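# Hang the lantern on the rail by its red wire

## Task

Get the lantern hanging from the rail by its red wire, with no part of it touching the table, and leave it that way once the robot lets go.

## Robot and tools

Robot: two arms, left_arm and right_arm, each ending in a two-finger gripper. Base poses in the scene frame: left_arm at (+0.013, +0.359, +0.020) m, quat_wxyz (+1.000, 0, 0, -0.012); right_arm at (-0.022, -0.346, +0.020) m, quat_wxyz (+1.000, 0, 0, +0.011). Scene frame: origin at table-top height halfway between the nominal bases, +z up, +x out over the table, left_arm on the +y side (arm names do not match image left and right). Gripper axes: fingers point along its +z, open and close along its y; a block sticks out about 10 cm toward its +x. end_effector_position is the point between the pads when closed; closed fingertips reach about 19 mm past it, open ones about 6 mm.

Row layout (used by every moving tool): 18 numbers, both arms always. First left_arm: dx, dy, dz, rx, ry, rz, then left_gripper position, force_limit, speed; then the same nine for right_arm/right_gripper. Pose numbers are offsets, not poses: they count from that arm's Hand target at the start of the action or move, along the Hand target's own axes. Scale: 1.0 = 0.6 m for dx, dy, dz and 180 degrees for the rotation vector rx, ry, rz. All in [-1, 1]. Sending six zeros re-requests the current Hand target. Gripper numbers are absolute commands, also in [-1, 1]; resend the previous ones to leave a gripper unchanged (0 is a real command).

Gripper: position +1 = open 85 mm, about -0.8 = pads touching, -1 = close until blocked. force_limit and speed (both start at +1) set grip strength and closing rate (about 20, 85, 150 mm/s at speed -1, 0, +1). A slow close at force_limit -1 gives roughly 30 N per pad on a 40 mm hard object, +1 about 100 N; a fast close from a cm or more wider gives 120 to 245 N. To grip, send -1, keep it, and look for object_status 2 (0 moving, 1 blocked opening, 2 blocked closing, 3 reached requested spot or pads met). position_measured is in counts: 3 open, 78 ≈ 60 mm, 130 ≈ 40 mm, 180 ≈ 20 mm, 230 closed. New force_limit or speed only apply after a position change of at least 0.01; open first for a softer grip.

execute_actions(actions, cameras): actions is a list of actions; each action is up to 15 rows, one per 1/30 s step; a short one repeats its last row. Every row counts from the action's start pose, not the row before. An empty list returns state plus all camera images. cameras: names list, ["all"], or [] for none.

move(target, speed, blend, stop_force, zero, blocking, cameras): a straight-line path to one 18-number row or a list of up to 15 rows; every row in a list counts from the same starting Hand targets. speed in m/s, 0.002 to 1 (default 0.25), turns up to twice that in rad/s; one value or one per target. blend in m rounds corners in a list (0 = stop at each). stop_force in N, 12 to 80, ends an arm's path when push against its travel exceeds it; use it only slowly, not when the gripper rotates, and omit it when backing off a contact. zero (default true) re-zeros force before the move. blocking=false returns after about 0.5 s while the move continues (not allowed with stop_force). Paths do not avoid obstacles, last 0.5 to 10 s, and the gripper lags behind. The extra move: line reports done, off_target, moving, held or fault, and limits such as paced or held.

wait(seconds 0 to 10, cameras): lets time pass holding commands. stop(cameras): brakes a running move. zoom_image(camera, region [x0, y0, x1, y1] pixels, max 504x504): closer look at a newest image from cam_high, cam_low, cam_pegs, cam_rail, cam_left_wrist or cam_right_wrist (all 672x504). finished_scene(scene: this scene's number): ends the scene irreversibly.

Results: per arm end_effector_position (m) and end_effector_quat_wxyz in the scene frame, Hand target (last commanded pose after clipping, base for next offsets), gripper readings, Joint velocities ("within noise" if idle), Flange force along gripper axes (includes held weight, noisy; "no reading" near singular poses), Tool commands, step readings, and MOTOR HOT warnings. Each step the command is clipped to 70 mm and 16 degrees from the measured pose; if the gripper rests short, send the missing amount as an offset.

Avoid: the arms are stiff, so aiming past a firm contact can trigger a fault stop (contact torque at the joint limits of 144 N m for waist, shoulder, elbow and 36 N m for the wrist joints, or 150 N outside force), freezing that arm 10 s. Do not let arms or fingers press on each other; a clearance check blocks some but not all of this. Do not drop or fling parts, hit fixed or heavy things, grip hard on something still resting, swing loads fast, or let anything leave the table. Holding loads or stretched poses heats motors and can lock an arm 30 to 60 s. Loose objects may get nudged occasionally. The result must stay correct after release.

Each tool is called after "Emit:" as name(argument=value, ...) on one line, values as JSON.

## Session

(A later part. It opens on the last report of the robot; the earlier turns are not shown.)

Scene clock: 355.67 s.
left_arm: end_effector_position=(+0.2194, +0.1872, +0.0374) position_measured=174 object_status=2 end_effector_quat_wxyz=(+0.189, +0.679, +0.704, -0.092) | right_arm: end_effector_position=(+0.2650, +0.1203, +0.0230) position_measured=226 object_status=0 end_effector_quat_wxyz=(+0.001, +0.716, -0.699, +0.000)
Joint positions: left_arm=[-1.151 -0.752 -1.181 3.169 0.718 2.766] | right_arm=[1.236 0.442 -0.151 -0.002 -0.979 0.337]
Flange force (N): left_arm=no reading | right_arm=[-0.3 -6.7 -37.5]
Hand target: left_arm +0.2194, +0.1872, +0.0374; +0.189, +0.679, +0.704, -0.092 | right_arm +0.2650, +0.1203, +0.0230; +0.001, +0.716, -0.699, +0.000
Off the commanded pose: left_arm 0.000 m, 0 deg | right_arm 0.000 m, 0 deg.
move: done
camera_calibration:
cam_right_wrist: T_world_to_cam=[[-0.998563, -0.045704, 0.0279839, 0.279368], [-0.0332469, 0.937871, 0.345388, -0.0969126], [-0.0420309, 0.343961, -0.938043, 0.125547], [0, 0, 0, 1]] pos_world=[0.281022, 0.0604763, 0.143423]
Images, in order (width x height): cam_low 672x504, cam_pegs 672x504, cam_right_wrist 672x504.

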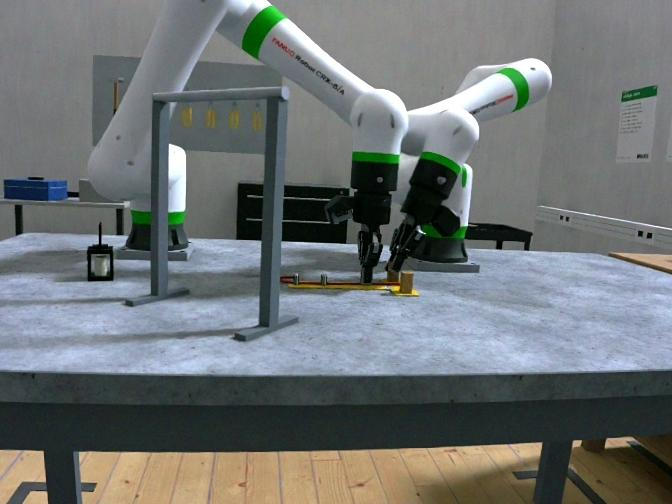

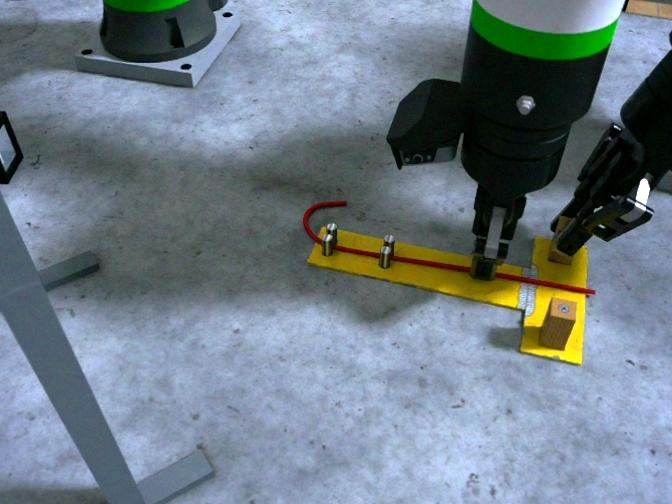

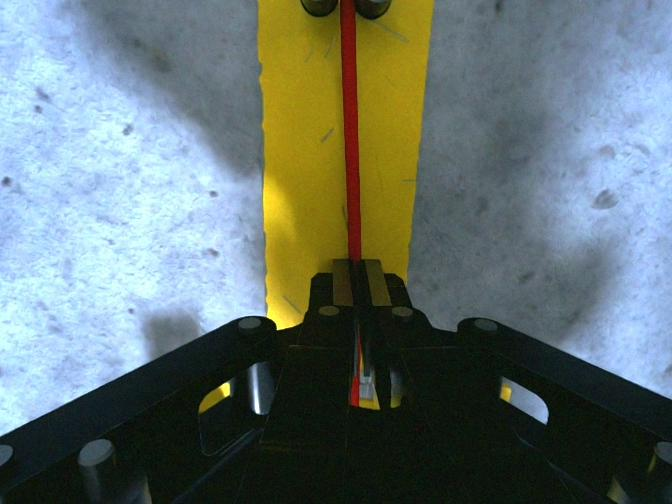

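Emit:
move(target=[[0,0,0,0,0,0,-1,-1,-1,0,0,-0.0045,0,0,0,-1,0,-1],[0,0,0,0,0,0,-1,-1,-1,0.11,0,-0.0045,0,0,0,-1,0,-1]], speed=0.05, cameras=["cam_right_wrist","cam_pegs","cam_left_wrist"])

Scene clock: 362.00 s.
left_arm: end_effector_position=(+0.2194, +0.1872, +0.0374) position_measured=174 object_status=2 end_effector_quat_wxyz=(+0.189, +0.679, +0.704, -0.092) | right_arm: end_effector_position=(+0.2666, +0.0544, +0.0257) position_measured=226 object_status=2 end_effector_quat_wxyz=(+0.001, +0.716, -0.699, +0.000)
Joint positions: left_arm=[-1.151 -0.752 -1.181 3.169 0.718 2.766] | right_arm=[1.19 0.323 -0.313 -0.002 -0.935 0.383]
Flange force (N): left_arm=no reading | right_arm=[-0.8 -1.8 3.1]
Hand target: left_arm +0.2194, +0.1872, +0.0374; +0.189, +0.679, +0.704, -0.092 | right_arm +0.2666, +0.0544, +0.0257; +0.001, +0.716, -0.699, +0.000
Off the commanded pose: left_arm 0.000 m, 0 deg | right_arm 0.000 m, 0 deg.
move: done
camera_calibration:
cam_left_wrist: T_world_to_cam=[[0.986445, 0.0611143, 0.152287, -0.23007], [-0.0610619, -0.724696, 0.686357, 0.138279], [0.152308, -0.686353, -0.711141, 0.250035], [0, 0, 0, 1]] pos_world=[0.197312, 0.285883, 0.117938]
cam_right_wrist: T_world_to_cam=[[-0.998563, -0.045704, 0.0279839, 0.277871], [-0.0332469, 0.937871, 0.345388, -0.035927], [-0.0420309, 0.343961, -0.938043, 0.150943], [0, 0, 0, 1]] pos_world=[0.282622, -0.00552371, 0.146223]
Images, in order (width x height): cam_pegs 672x504, cam_left_wrist 672x504, cam_right_wrist 672x504.

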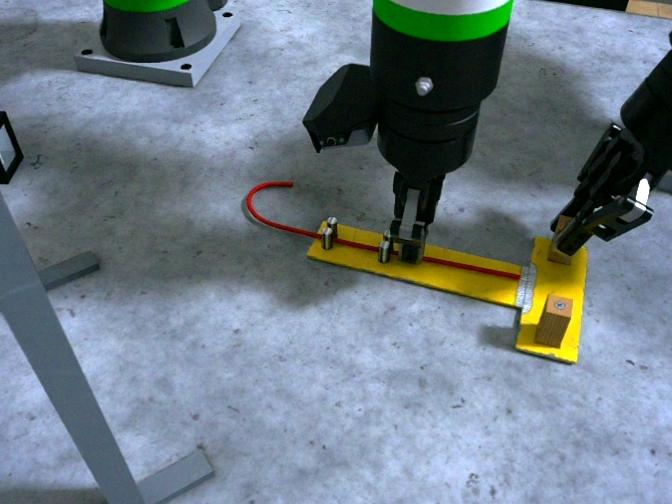

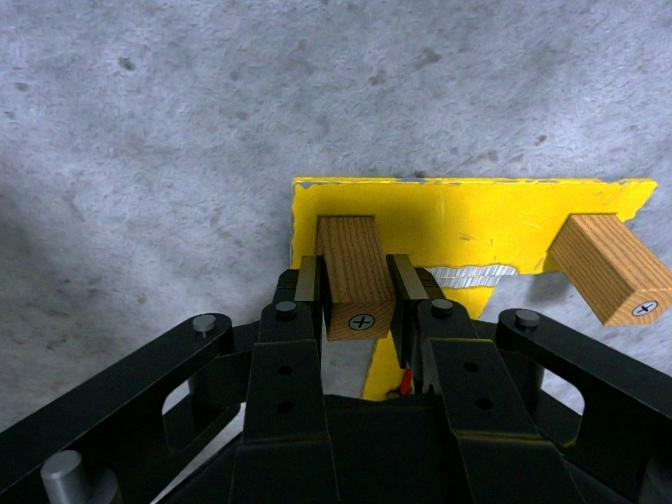

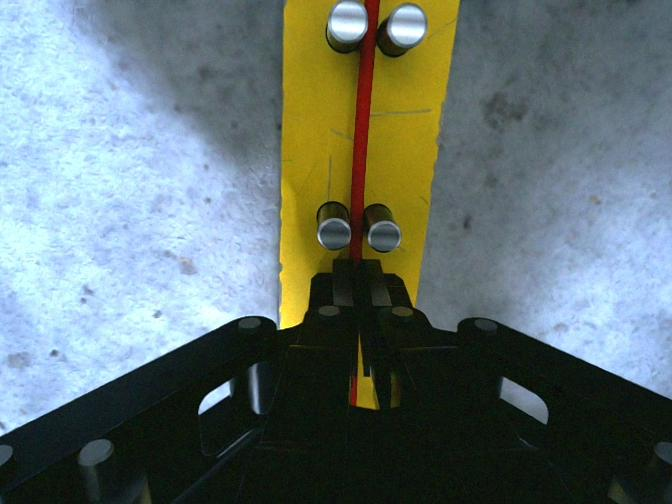

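Emit:
move(target=[[0,0,0,0,0,0,-1,-1,-1,0,0,0,0,0,0,-0.4,0,-1],[0,0,0,0,0,0,-1,-1,-1,0,0,-0.015,0,0,0,-0.4,0,-1],[0,0,0,0,0,0,-1,-1,-1,-0.092,0,-0.015,0,0,0,-0.4,0,-1],[0,0,0,0,0,0,-1,-1,-1,-0.092,0,0.003,0,0,0,-0.4,0,-1],[0,0,0,0,0,0,-1,-1,-1,-0.092,0,0.003,0,0,0,-1,0,-1]], speed=0.05, cameras=["cam_right_wrist","cam_pegs"])

Scene clock: 377.77 s.
left_arm: end_effector_position=(+0.2194, +0.1872, +0.0374) position_measured=174 object_status=2 end_effector_quat_wxyz=(+0.189, +0.679, +0.704, -0.092) | right_arm: end_effector_position=(+0.2653, +0.1095, +0.0239) position_measured=226 object_status=0 end_effector_quat_wxyz=(+0.001, +0.716, -0.699, +0.000)
Joint positions: left_arm=[-1.151 -0.752 -1.181 3.169 0.718 2.766] | right_arm=[1.229 0.421 -0.179 -0.001 -0.972 0.344]
Flange force (N): left_arm=no reading | right_arm=[0.0 -1.3 -1.9]
Hand target: left_arm +0.2194, +0.1872, +0.0374; +0.189, +0.679, +0.704, -0.092 | right_arm +0.2653, +0.1095, +0.0239; +0.001, +0.716, -0.699, +0.000
Off the commanded pose: left_arm 0.000 m, 0 deg | right_arm 0.000 m, 0 deg.
move: done
camera_calibration:
cam_right_wrist: T_world_to_cam=[[-0.998563, -0.0457042, 0.0279796, 0.27905], [-0.0332447, 0.937839, 0.345476, -0.0870991], [-0.0420301, 0.344049, -0.93801, 0.130106], [0, 0, 0, 1]] pos_world=[0.281222, 0.0496758, 0.144324]
Images, in order (width x height): cam_pegs 672x504, cam_right_wrist 672x504.

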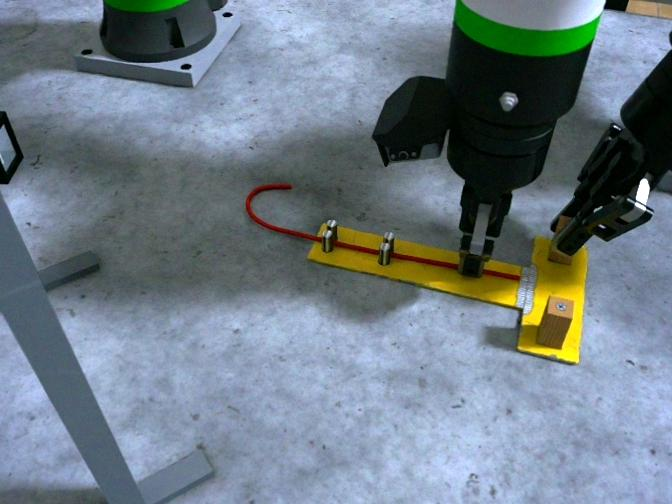

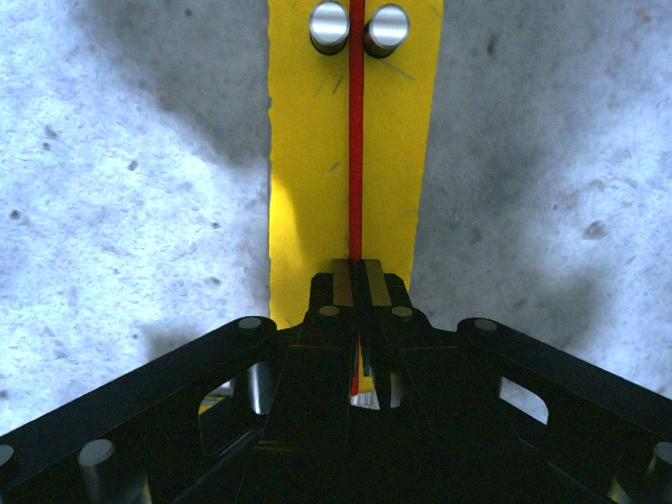

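Emit:
move(target=[[0,0,0,0,0,0,-1,-1,-1,0,0,-0.004,0,0,0,-1,0,-1],[0,0,0,0,0,0,-1,-1,-1,0.003,-0.022,-0.004,0,0,0.111,-1,0,-1],[0,0,0,0,0,0,-1,-1,-1,0.0105,-0.044,-0.004,0,0,0.222,-1,0,-1],[0,0,0,0,0,0,-1,-1,-1,0.0345,-0.0745,-0.004,0,0,0.417,-1,0,-1]], speed=0.1, blend=0.004, cameras=["cam_right_wrist","cam_pegs","cam_left_wrist"])

Scene clock: 388.33 s.
left_arm: end_effector_position=(+0.2194, +0.1872, +0.0374) position_measured=174 object_status=2 end_effector_quat_wxyz=(+0.189, +0.679, +0.704, -0.092) | right_arm: end_effector_position=(+0.3105, +0.0899, +0.0263) position_measured=226 object_status=2 end_effector_quat_wxyz=(-0.001, -0.142, +0.990, +0.000)
Joint positions: left_arm=[-1.151 -0.752 -1.181 3.169 0.718 2.766] | right_arm=[1.136 0.438 -0.146 -0.001 -0.987 -0.873]
Flange force (N): left_arm=no reading | right_arm=[1.5 -2.2 3.3]
Hand target: left_arm +0.2194, +0.1872, +0.0374; +0.189, +0.679, +0.704, -0.092 | right_arm +0.3105, +0.0899, +0.0262; -0.001, -0.142, +0.990, +0.000
Off the commanded pose: left_arm 0.000 m, 0 deg | right_arm 0.000 m, 0 deg.
move: done; blend cut to 0.0012 m at target 1
camera_calibration:
cam_left_wrist: T_world_to_cam=[[0.986445, 0.0611143, 0.152287, -0.23007], [-0.0610619, -0.724696, 0.686357, 0.138279], [0.152308, -0.686353, -0.711141, 0.250035], [0, 0, 0, 1]] pos_world=[0.197312, 0.285883, 0.117938]
cam_right_wrist: T_world_to_cam=[[-0.301616, 0.953057, 0.0266396, 0.017132], [0.897786, 0.274497, 0.344428, -0.297417], [0.320948, 0.127802, -0.938435, 0.0477893], [0, 0, 0, 1]] pos_world=[0.256846, 0.0592046, 0.146829]
Images, in order (width x height): cam_pegs 672x504, cam_left_wrist 672x504, cam_right_wrist 672x504.

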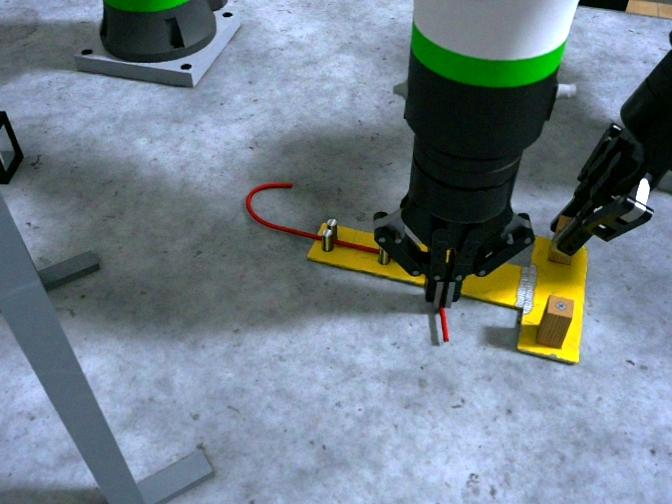

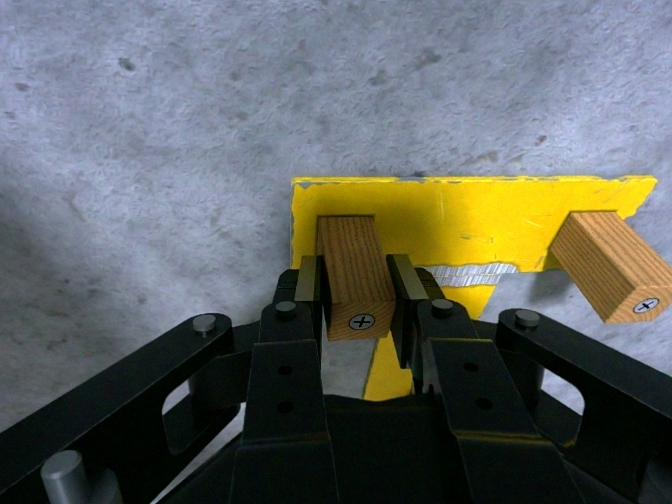

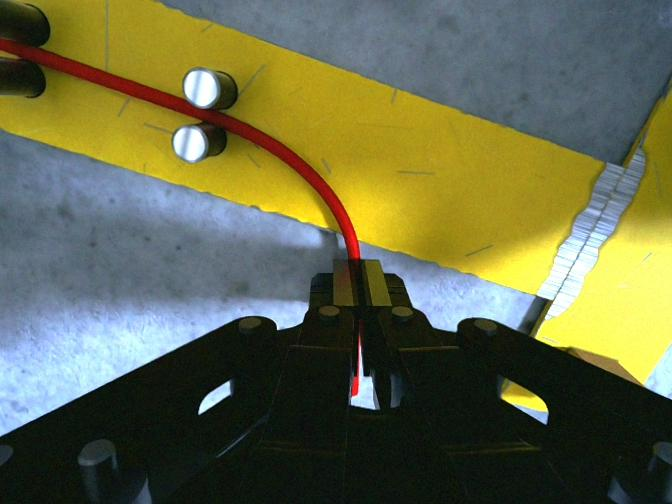

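Emit:
move(target=[[0,0,0,0,0,0,-1,-1,-1,-0.008,-0.036,0,0,0,0.194,-1,0,-1],[0,0,0,0,0,0,-1,-1,-1,-0.004,-0.066,0,0,0,0.361,-1,0,-1],[0,0,0,0,0,0,-1,-1,-1,0.0075,-0.0865,0,0,0,0.5,-1,0,-1]], speed=0.1, blend=0.004)

Emit:
move(target=[[0,0,0,0,0,0,-1,-1,-1,0,0,0,0,0,0,-0.3,-0.5,-1],[0,0,0,0,0,0,-1,-1,-1,0,0,-0.2,0,0,0,-0.3,-0.5,-1],[0,0,0,0,0,0,-1,-1,-1,0.1,0,-0.3,0,0,0,-0.3,-0.5,-1]], cameras=["cam_right_wrist","cam_pegs","cam_high"])

Scene clock: 403.60 s.
left_arm: end_effector_position=(+0.2194, +0.1872, +0.0374) position_measured=174 object_status=2 end_effector_quat_wxyz=(+0.189, +0.679, +0.704, -0.092) | right_arm: end_effector_position=(+0.3207, +0.0388, +0.0262) position_measured=226 object_status=2 end_effector_quat_wxyz=(-0.001, +0.600, +0.800, -0.001)
Joint positions: left_arm=[-1.151 -0.752 -1.181 3.169 0.718 2.766] | right_arm=[1.075 0.369 -0.248 -0.002 -0.955 -2.383]
Flange force (N): left_arm=no reading | right_arm=[-1.7 -1.5 2.9]
Hand target: left_arm +0.2194, +0.1872, +0.0374; +0.189, +0.679, +0.704, -0.092 | right_arm +0.3207, +0.0388, +0.0262; +0.000, +0.600, +0.800, -0.001
Off the commanded pose: left_arm 0.000 m, 0 deg | right_arm 0.000 m, 0 deg.
move: done

Scene clock: 406.60 s.
left_arm: end_effector_position=(+0.2194, +0.1872, +0.0374) position_measured=174 object_status=2 end_effector_quat_wxyz=(+0.189, +0.679, +0.704, -0.092) | right_arm: end_effector_position=(+0.3042, +0.0965, +0.2063) position_measured=167 object_status=3 end_effector_quat_wxyz=(+0.000, +0.600, +0.800, -0.001)
Joint positions: left_arm=[-1.151 -0.752 -1.181 3.169 0.718 2.766] | right_arm=[1.151 0.276 0.087 -0.001 -1.383 -2.46]
Flange force (N): left_arm=no reading | right_arm=[-0.9 -1.4 2.9]
Hand target: left_arm +0.2194, +0.1872, +0.0374; +0.189, +0.679, +0.704, -0.092 | right_arm +0.3041, +0.0965, +0.2062; +0.000, +0.600, +0.800, -0.001
Off the commanded pose: left_arm 0.000 m, 0 deg | right_arm 0.000 m, 0 deg.
move: done
camera_calibration:
cam_right_wrist: T_world_to_cam=[[0.953096, 0.30162, 0.0251638, -0.31435], [0.274781, -0.897142, 0.345879, -0.0532979], [0.126899, -0.322741, -0.937942, 0.32027], [0, 0, 0, 1]] pos_world=[0.273609, 0.150363, 0.32674]
Images, in order (width x height): cam_high 672x504, cam_pegs 672x504, cam_right_wrist 672x504.

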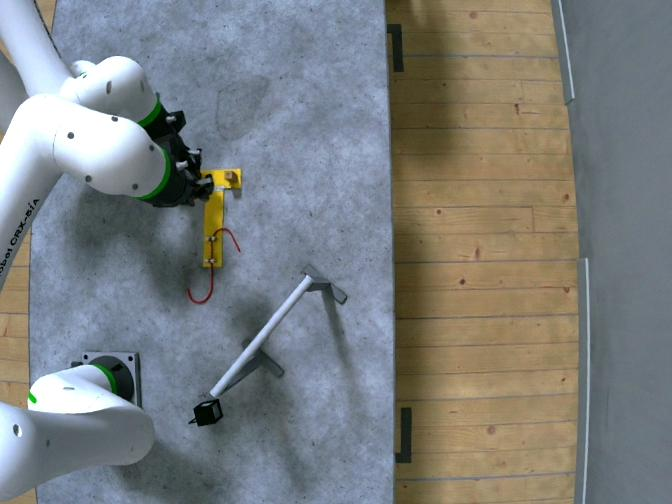

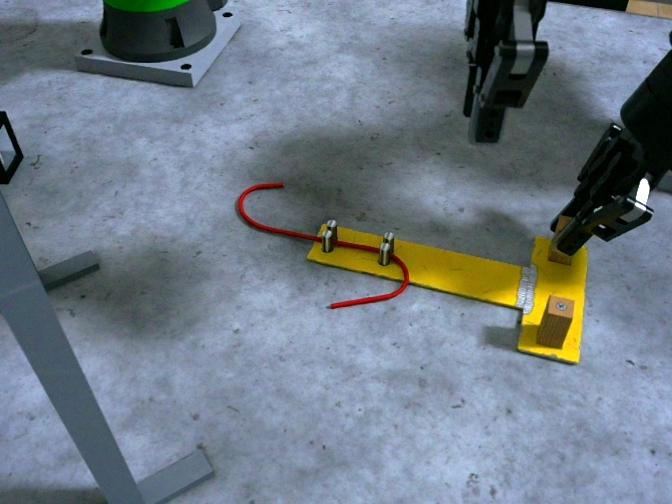

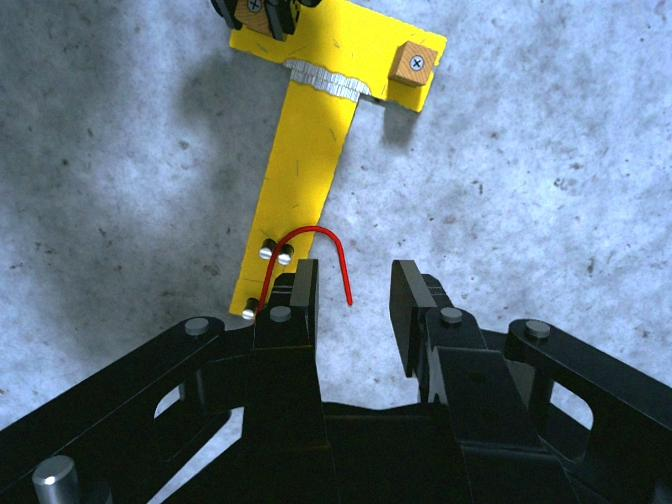

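Emit:
execute_actions(actions=[])

Emit:
zoom_image(camera="cam_rail", region=[20, 370, 140, 500])

Emit:
zoom_image(camera="cam_high", region=[170, 380, 250, 440])

Emit:
zoom_image(camera="cam_low", region=[60, 210, 140, 290])

Emit:
zoom_image(camera="cam_pegs", region=[220, 160, 430, 320])

Scene clock: 439.77 s.
left_arm: end_effector_position=(+0.2194, +0.1872, +0.0374) position_measured=174 object_status=2 end_effector_quat_wxyz=(+0.189, +0.679, +0.704, -0.092) | right_arm: end_effector_position=(+0.3041, +0.0965, +0.2062) position_measured=167 object_status=3 end_effector_quat_wxyz=(+0.000, +0.600, +0.800, -0.001)
Joint positions: left_arm=[-1.151 -0.752 -1.181 3.169 0.718 2.766] | right_arm=[1.151 0.276 0.087 -0.001 -1.383 -2.46]
Joint velocities: within noise
Flange force (N): left_arm=no reading | right_arm=[-1.4 -2.3 3.7]
Hand target: left_arm +0.2194, +0.1872, +0.0374; +0.189, +0.679, +0.704, -0.092 | right_arm +0.3041, +0.0965, +0.2062; +0.000, +0.600, +0.800, -0.001
Tool commands: left_gripper/position=-1.0 left_gripper/force_limit=-1.0 left_gripper/speed=-1.0 right_gripper/position=-0.3 right_gripper/force_limit=-0.5 right_gripper/speed=-1.0
Off the commanded pose: left_arm 0.000 m, 0 deg | right_arm 0.000 m, 0 deg.
camera_calibration:
cam_left_wrist: T_world_to_cam=[[0.986445, 0.0611143, 0.152287, -0.23007], [-0.0610619, -0.724696, 0.686357, 0.138279], [0.152308, -0.686353, -0.711141, 0.250035], [0, 0, 0, 1]] pos_world=[0.197312, 0.285883, 0.117938]
cam_right_wrist: T_world_to_cam=[[0.953091, 0.30165, 0.0249805, -0.314294], [0.274887, -0.897161, 0.345744, -0.053281], [0.126705, -0.322659, -0.937996, 0.320329], [0, 0, 0, 1]] pos_world=[0.27361, 0.150362, 0.326741]

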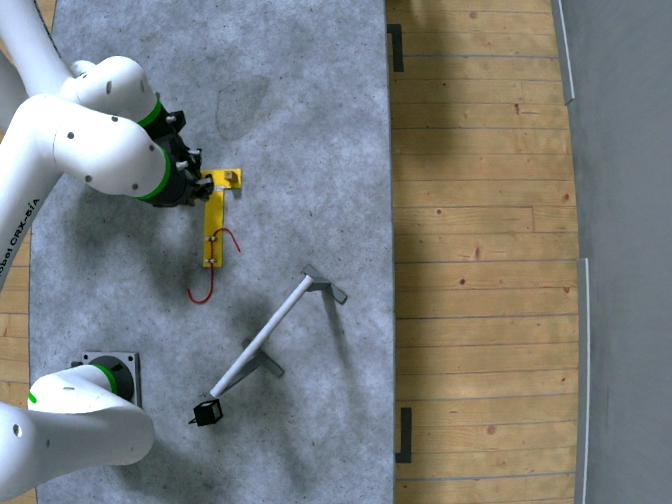

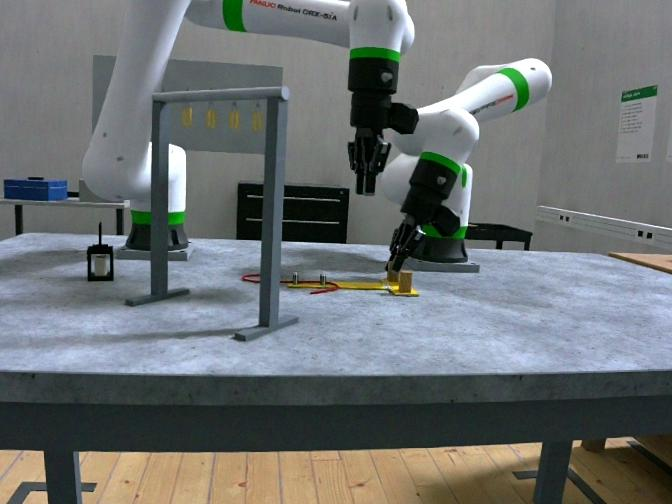

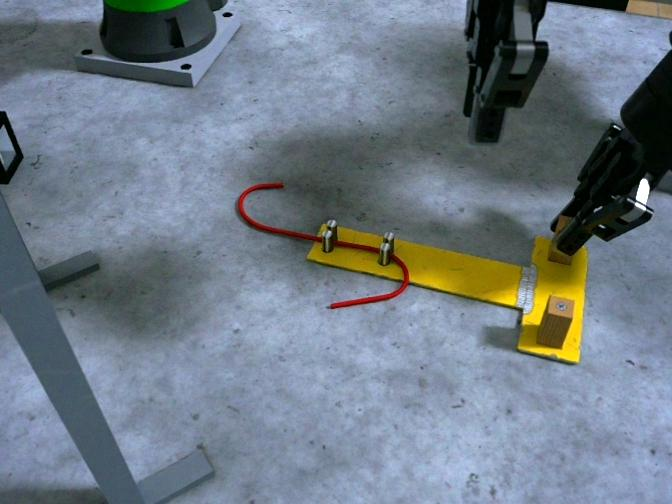

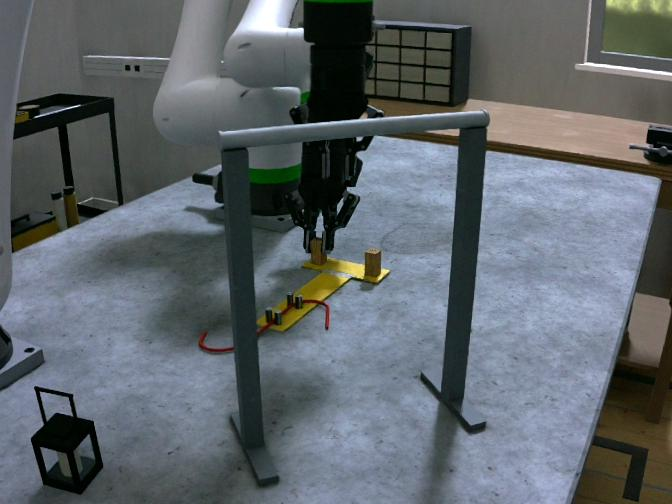

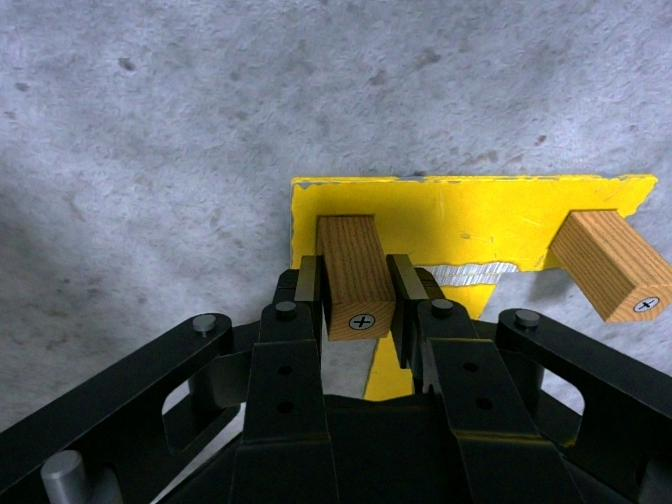

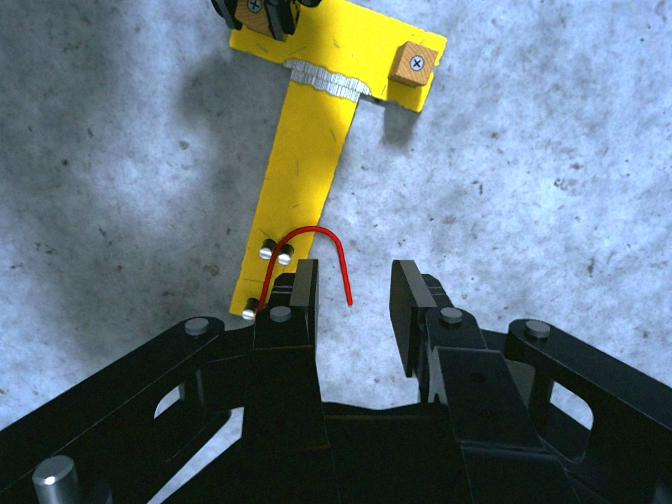

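Scaled by 3.877 from the camera's 672x504 image, which has a finer 960x720 frame.

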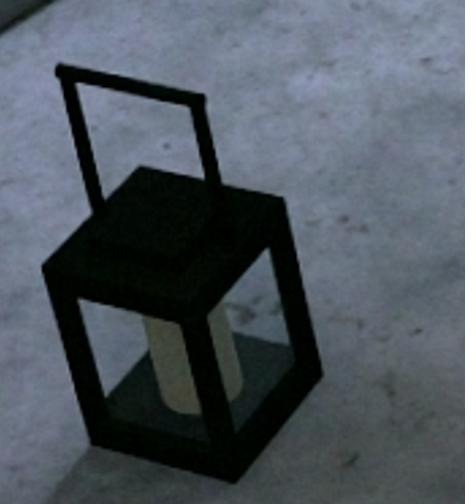

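Scaled by 6.300 from the camera's 672x504 image, which has a finer 960x720 frame.

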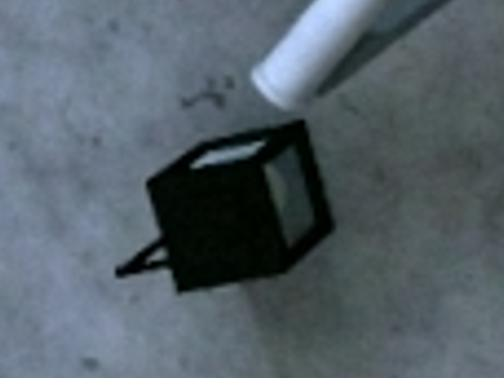

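Scaled by 6.300 from the camera's 672x504 image, which has a finer 960x720 frame.

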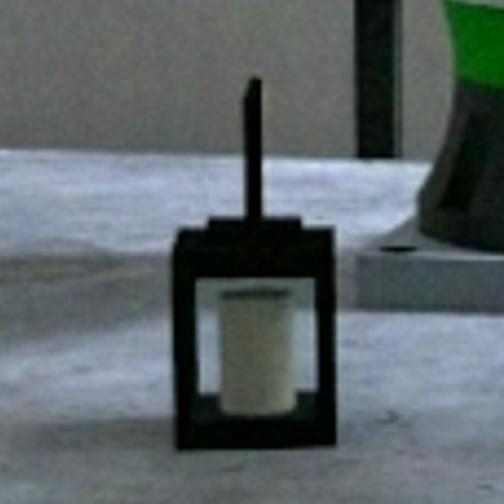

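Scaled by 2.400 from the camera's 672x504 image, which has a finer 960x720 frame.

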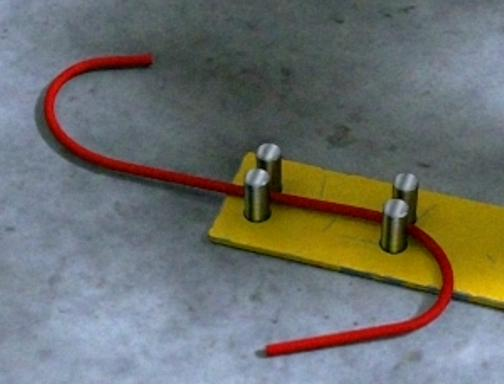

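Emit:
move(target=[[0,0,0,0,0,0,-1,-1,-1,-0.426,-0.305,-0.273,0,0,0,-0.3,-0.5,-1],[0,0,0,0,0,0,-1,-1,-1,-0.984,-0.532,-0.235,0.018,0.483,0.102,-0.3,-0.5,-1]], blend=0.05, speed=0.4)

Emit:
move(target=[[0,0,0,0,0,0,0.3,-1,-1,0,0,0,0,0,0,-0.3,-0.5,-1],[0,0,-0.25,0,0,0,0.3,-1,-1,0,0,0,0,0,0,-0.3,-0.5,-1]], cameras=["cam_pegs","cam_high"])

Scene clock: 499.23 s.
left_arm: end_effector_position=(+0.2194, +0.1872, +0.0374) position_measured=174 object_status=2 end_effector_quat_wxyz=(+0.189, +0.679, +0.704, -0.092) | right_arm: end_effector_position=(+0.1639, -0.5597, +0.3477) position_measured=167 object_status=3 end_effector_quat_wxyz=(+0.564, -0.544, -0.484, -0.390)
Joint positions: left_arm=[-1.151 -0.752 -1.181 3.169 0.718 2.766] | right_arm=[-1.057 0.438 0.187 -0.952 -2.626 -1.15]
Flange force (N): left_arm=no reading | right_arm=[-5.0 -0.3 1.9]
Hand target: left_arm +0.2194, +0.1872, +0.0374; +0.189, +0.679, +0.704, -0.092 | right_arm +0.1639, -0.5597, +0.3477; +0.564, -0.544, -0.484, -0.390
Off the commanded pose: left_arm 0.000 m, 0 deg | right_arm 0.000 m, 0 deg.
move: done; limits=paced

Scene clock: 502.40 s.
left_arm: end_effector_position=(+0.1982, +0.2451, +0.1742) position_measured=91 object_status=3 end_effector_quat_wxyz=(+0.189, +0.679, +0.704, -0.092) | right_arm: end_effector_position=(+0.1639, -0.5597, +0.3477) position_measured=167 object_status=3 end_effector_quat_wxyz=(+0.564, -0.544, -0.484, -0.390)
Joint positions: left_arm=[-1.096 -1.117 -0.931 3.183 1.335 2.727] | right_arm=[-1.057 0.438 0.187 -0.952 -2.626 -1.15]
Flange force (N): left_arm=no reading | right_arm=[-4.7 -0.4 2.5]
Hand target: left_arm +0.1981, +0.2451, +0.1742; +0.189, +0.679, +0.704, -0.092 | right_arm +0.1639, -0.5597, +0.3477; +0.564, -0.544, -0.484, -0.390
Off the commanded pose: left_arm 0.000 m, 0 deg | right_arm 0.000 m, 0 deg.
move: done
Images, in order (width x height): cam_high 672x504, cam_pegs 672x504.

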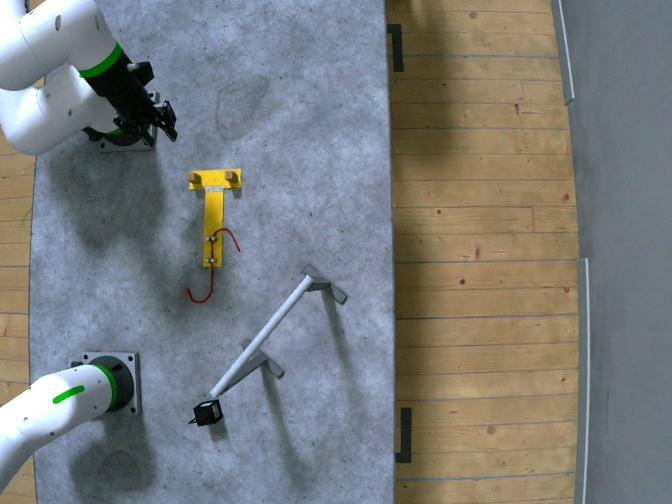

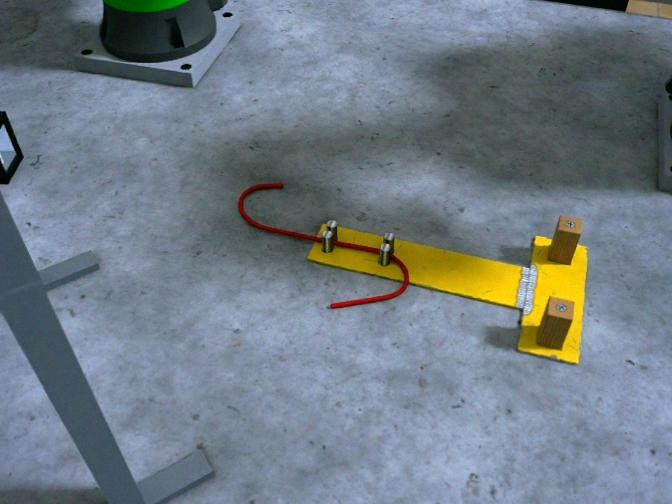

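Emit:
move(target=[0,0,0,0,0,0,0.3,-1,-1,-0.012,0.221,0.28,0.372,-0.406,-0.486,0,-1,-1], cameras=["cam_right_wrist","cam_rail"])

Scene clock: 544.03 s.
left_arm: end_effector_position=(+0.1982, +0.2451, +0.1742) position_measured=91 object_status=3 end_effector_quat_wxyz=(+0.189, +0.679, +0.704, -0.092) | right_arm: end_effector_position=(+0.2699, -0.3801, +0.2992) position_measured=129 object_status=3 end_effector_quat_wxyz=(+0.000, -0.137, +0.991, +0.000)
Joint positions: left_arm=[-1.096 -1.117 -0.931 3.183 1.335 2.727] | right_arm=[0.319 -0.416 -0.343 0.001 -1.644 -0.068]
Flange force (N): left_arm=no reading | right_arm=[1.3 0.3 4.6]
Hand target: left_arm +0.1982, +0.2451, +0.1742; +0.189, +0.679, +0.704, -0.092 | right_arm +0.2699, -0.3801, +0.2992; +0.000, -0.137, +0.991, +0.000
Off the commanded pose: left_arm 0.000 m, 0 deg | right_arm 0.000 m, 0 deg.
move: done
camera_calibration:
cam_right_wrist: T_world_to_cam=[[-0.29124, 0.956303, 0.0257868, 0.444296], [0.900098, 0.264793, 0.345988, -0.230701], [0.324041, 0.123976, -0.937885, 0.374538], [0, 0, 0, 1]] pos_world=[0.215684, -0.410227, 0.419637]
Images, in order (width x height): cam_rail 672x504, cam_right_wrist 672x504.

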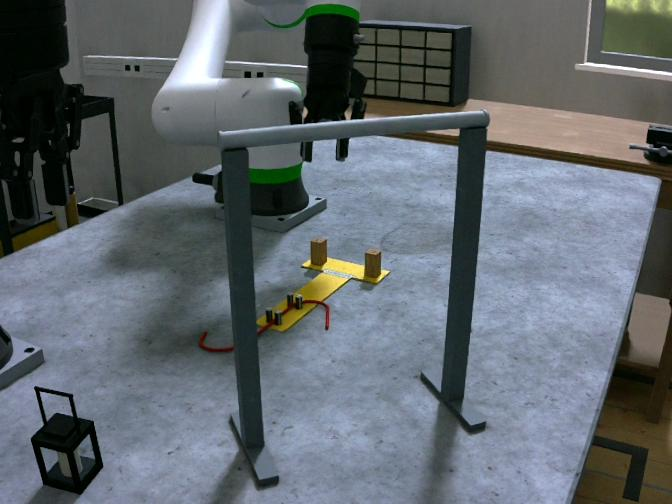

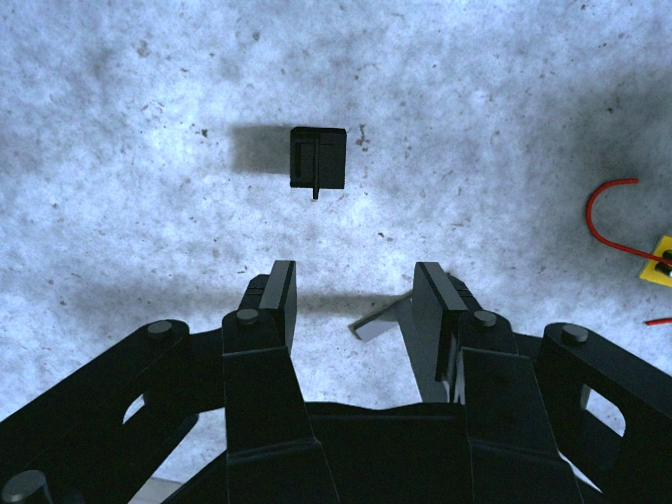

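Emit:
move(target=[0,0,0,0,0,0,0.3,-1,-1,0,-0.0257,0.295,0,0,0,0,-1,-1], speed=0.12, cameras=["cam_right_wrist","cam_rail","cam_low"])

Emit:
zoom_image(camera="cam_low", region=[50, 190, 150, 290])

Emit:
zoom_image(camera="cam_rail", region=[0, 350, 140, 500])

Scene clock: 560.67 s.
left_arm: end_effector_position=(+0.1982, +0.2451, +0.1742) position_measured=91 object_status=3 end_effector_quat_wxyz=(+0.189, +0.679, +0.704, -0.092) | right_arm: end_effector_position=(+0.2742, -0.3950, +0.1222) position_measured=129 object_status=3 end_effector_quat_wxyz=(+0.000, -0.137, +0.991, +0.000)
Joint positions: left_arm=[-1.096 -1.117 -0.931 3.183 1.335 2.727] | right_arm=[0.261 -0.321 -0.701 0.001 -1.19 -0.01]
Flange force (N): left_arm=no reading | right_arm=[1.4 0.5 3.2]
Hand target: left_arm +0.1982, +0.2451, +0.1742; +0.189, +0.679, +0.704, -0.092 | right_arm +0.2742, -0.3951, +0.1222; +0.000, -0.137, +0.991, +0.000
Off the commanded pose: left_arm 0.000 m, 0 deg | right_arm 0.000 m, 0 deg.
move: done
camera_calibration:
cam_right_wrist: T_world_to_cam=[[-0.291186, 0.956316, 0.0259094, 0.464326], [0.900117, 0.2647, 0.346012, -0.169435], [0.324038, 0.124075, -0.937872, 0.209026], [0, 0, 0, 1]] pos_world=[0.219984, -0.425128, 0.242636]
Images, in order (width x height): cam_low 672x504, cam_rail 672x504, cam_right_wrist 672x504.

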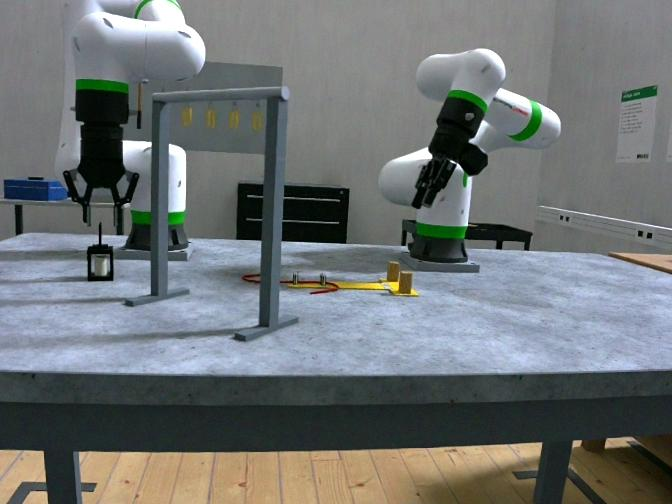

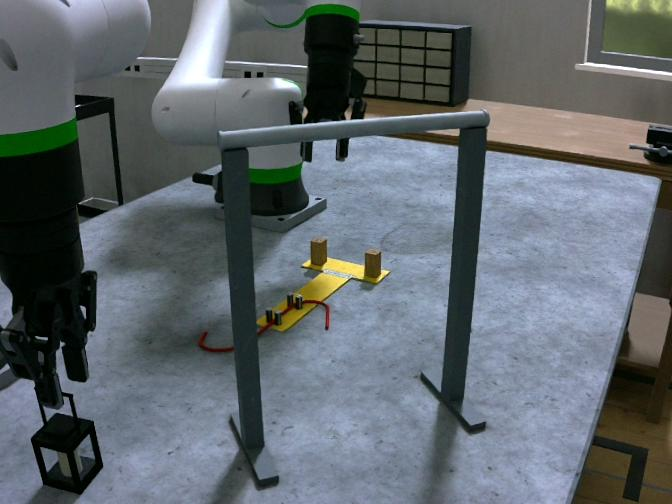

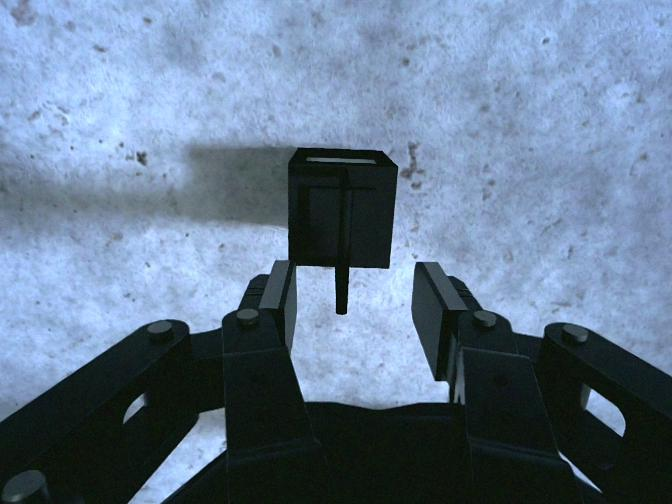

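Scaled by 5.040 from the camera's 672x504 image, which has a finer 960x720 frame.

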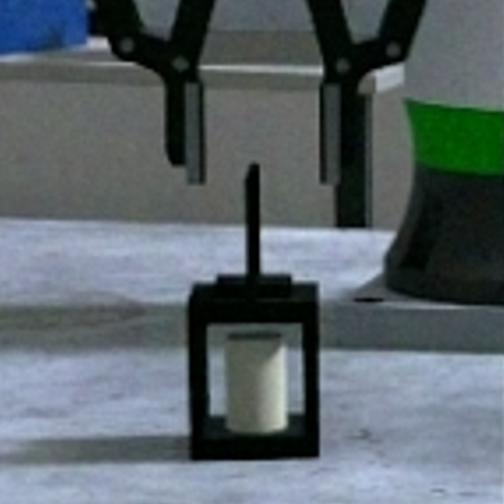

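Scaled by 3.360 from the camera's 672x504 image, which has a finer 960x720 frame.

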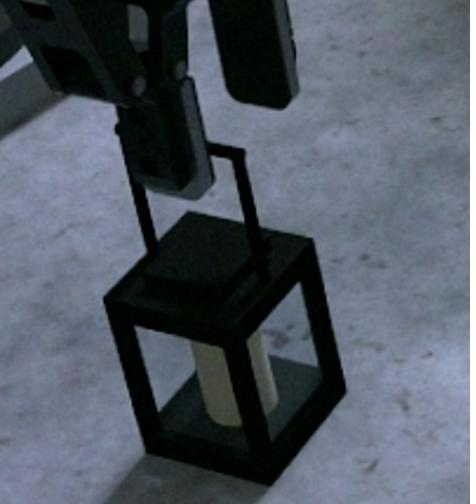

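Emit:
move(target=[[0,0,0,0,0,0,0.3,-1,-1,0,-0.005,0.019,0,0,0,0,-1,-1],[0,0,0,0,0,0,0.3,-1,-1,0,-0.005,0.019,0,0,0,-1,-0.6,-1]], speed=0.05, cameras=["cam_low","cam_rail"])

Emit:
zoom_image(camera="cam_low", region=[50, 190, 150, 290])

Emit:
zoom_image(camera="cam_rail", region=[0, 350, 140, 500])

Scene clock: 568.23 s.
left_arm: end_effector_position=(+0.1982, +0.2451, +0.1742) position_measured=91 object_status=3 end_effector_quat_wxyz=(+0.189, +0.679, +0.704, -0.092) | right_arm: end_effector_position=(+0.2750, -0.3980, +0.1108) position_measured=223 object_status=0 end_effector_quat_wxyz=(+0.000, -0.137, +0.991, +0.000)
Joint positions: left_arm=[-1.096 -1.117 -0.931 3.183 1.335 2.727] | right_arm=[0.25 -0.302 -0.717 0.001 -1.156 0.001]
Flange force (N): left_arm=no reading | right_arm=[1.2 0.3 2.6]
Hand target: left_arm +0.1982, +0.2451, +0.1742; +0.189, +0.679, +0.704, -0.092 | right_arm +0.2750, -0.3980, +0.1108; +0.000, -0.137, +0.991, +0.000
Off the commanded pose: left_arm 0.000 m, 0 deg | right_arm 0.000 m, 0 deg.
move: done
Images, in order (width x height): cam_low 672x504, cam_rail 672x504.

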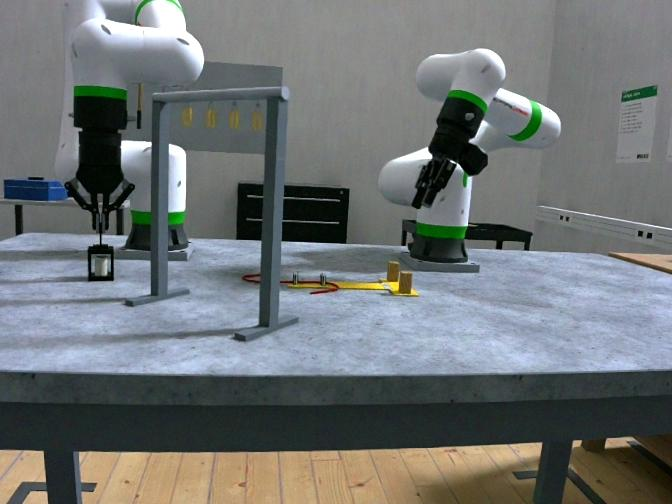

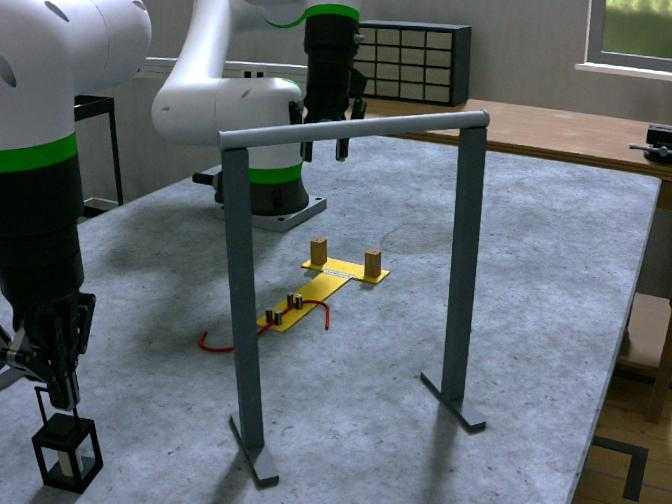

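Scaled by 5.040 from the camera's 672x504 image, which has a finer 960x720 frame.

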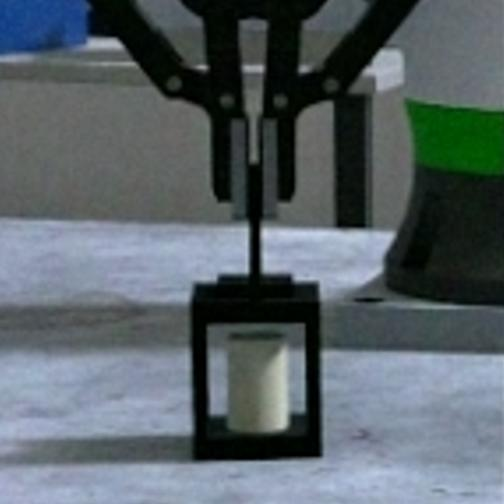

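Scaled by 3.360 from the camera's 672x504 image, which has a finer 960x720 frame.

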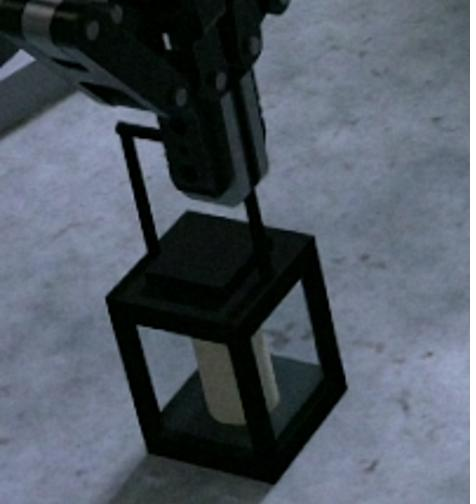

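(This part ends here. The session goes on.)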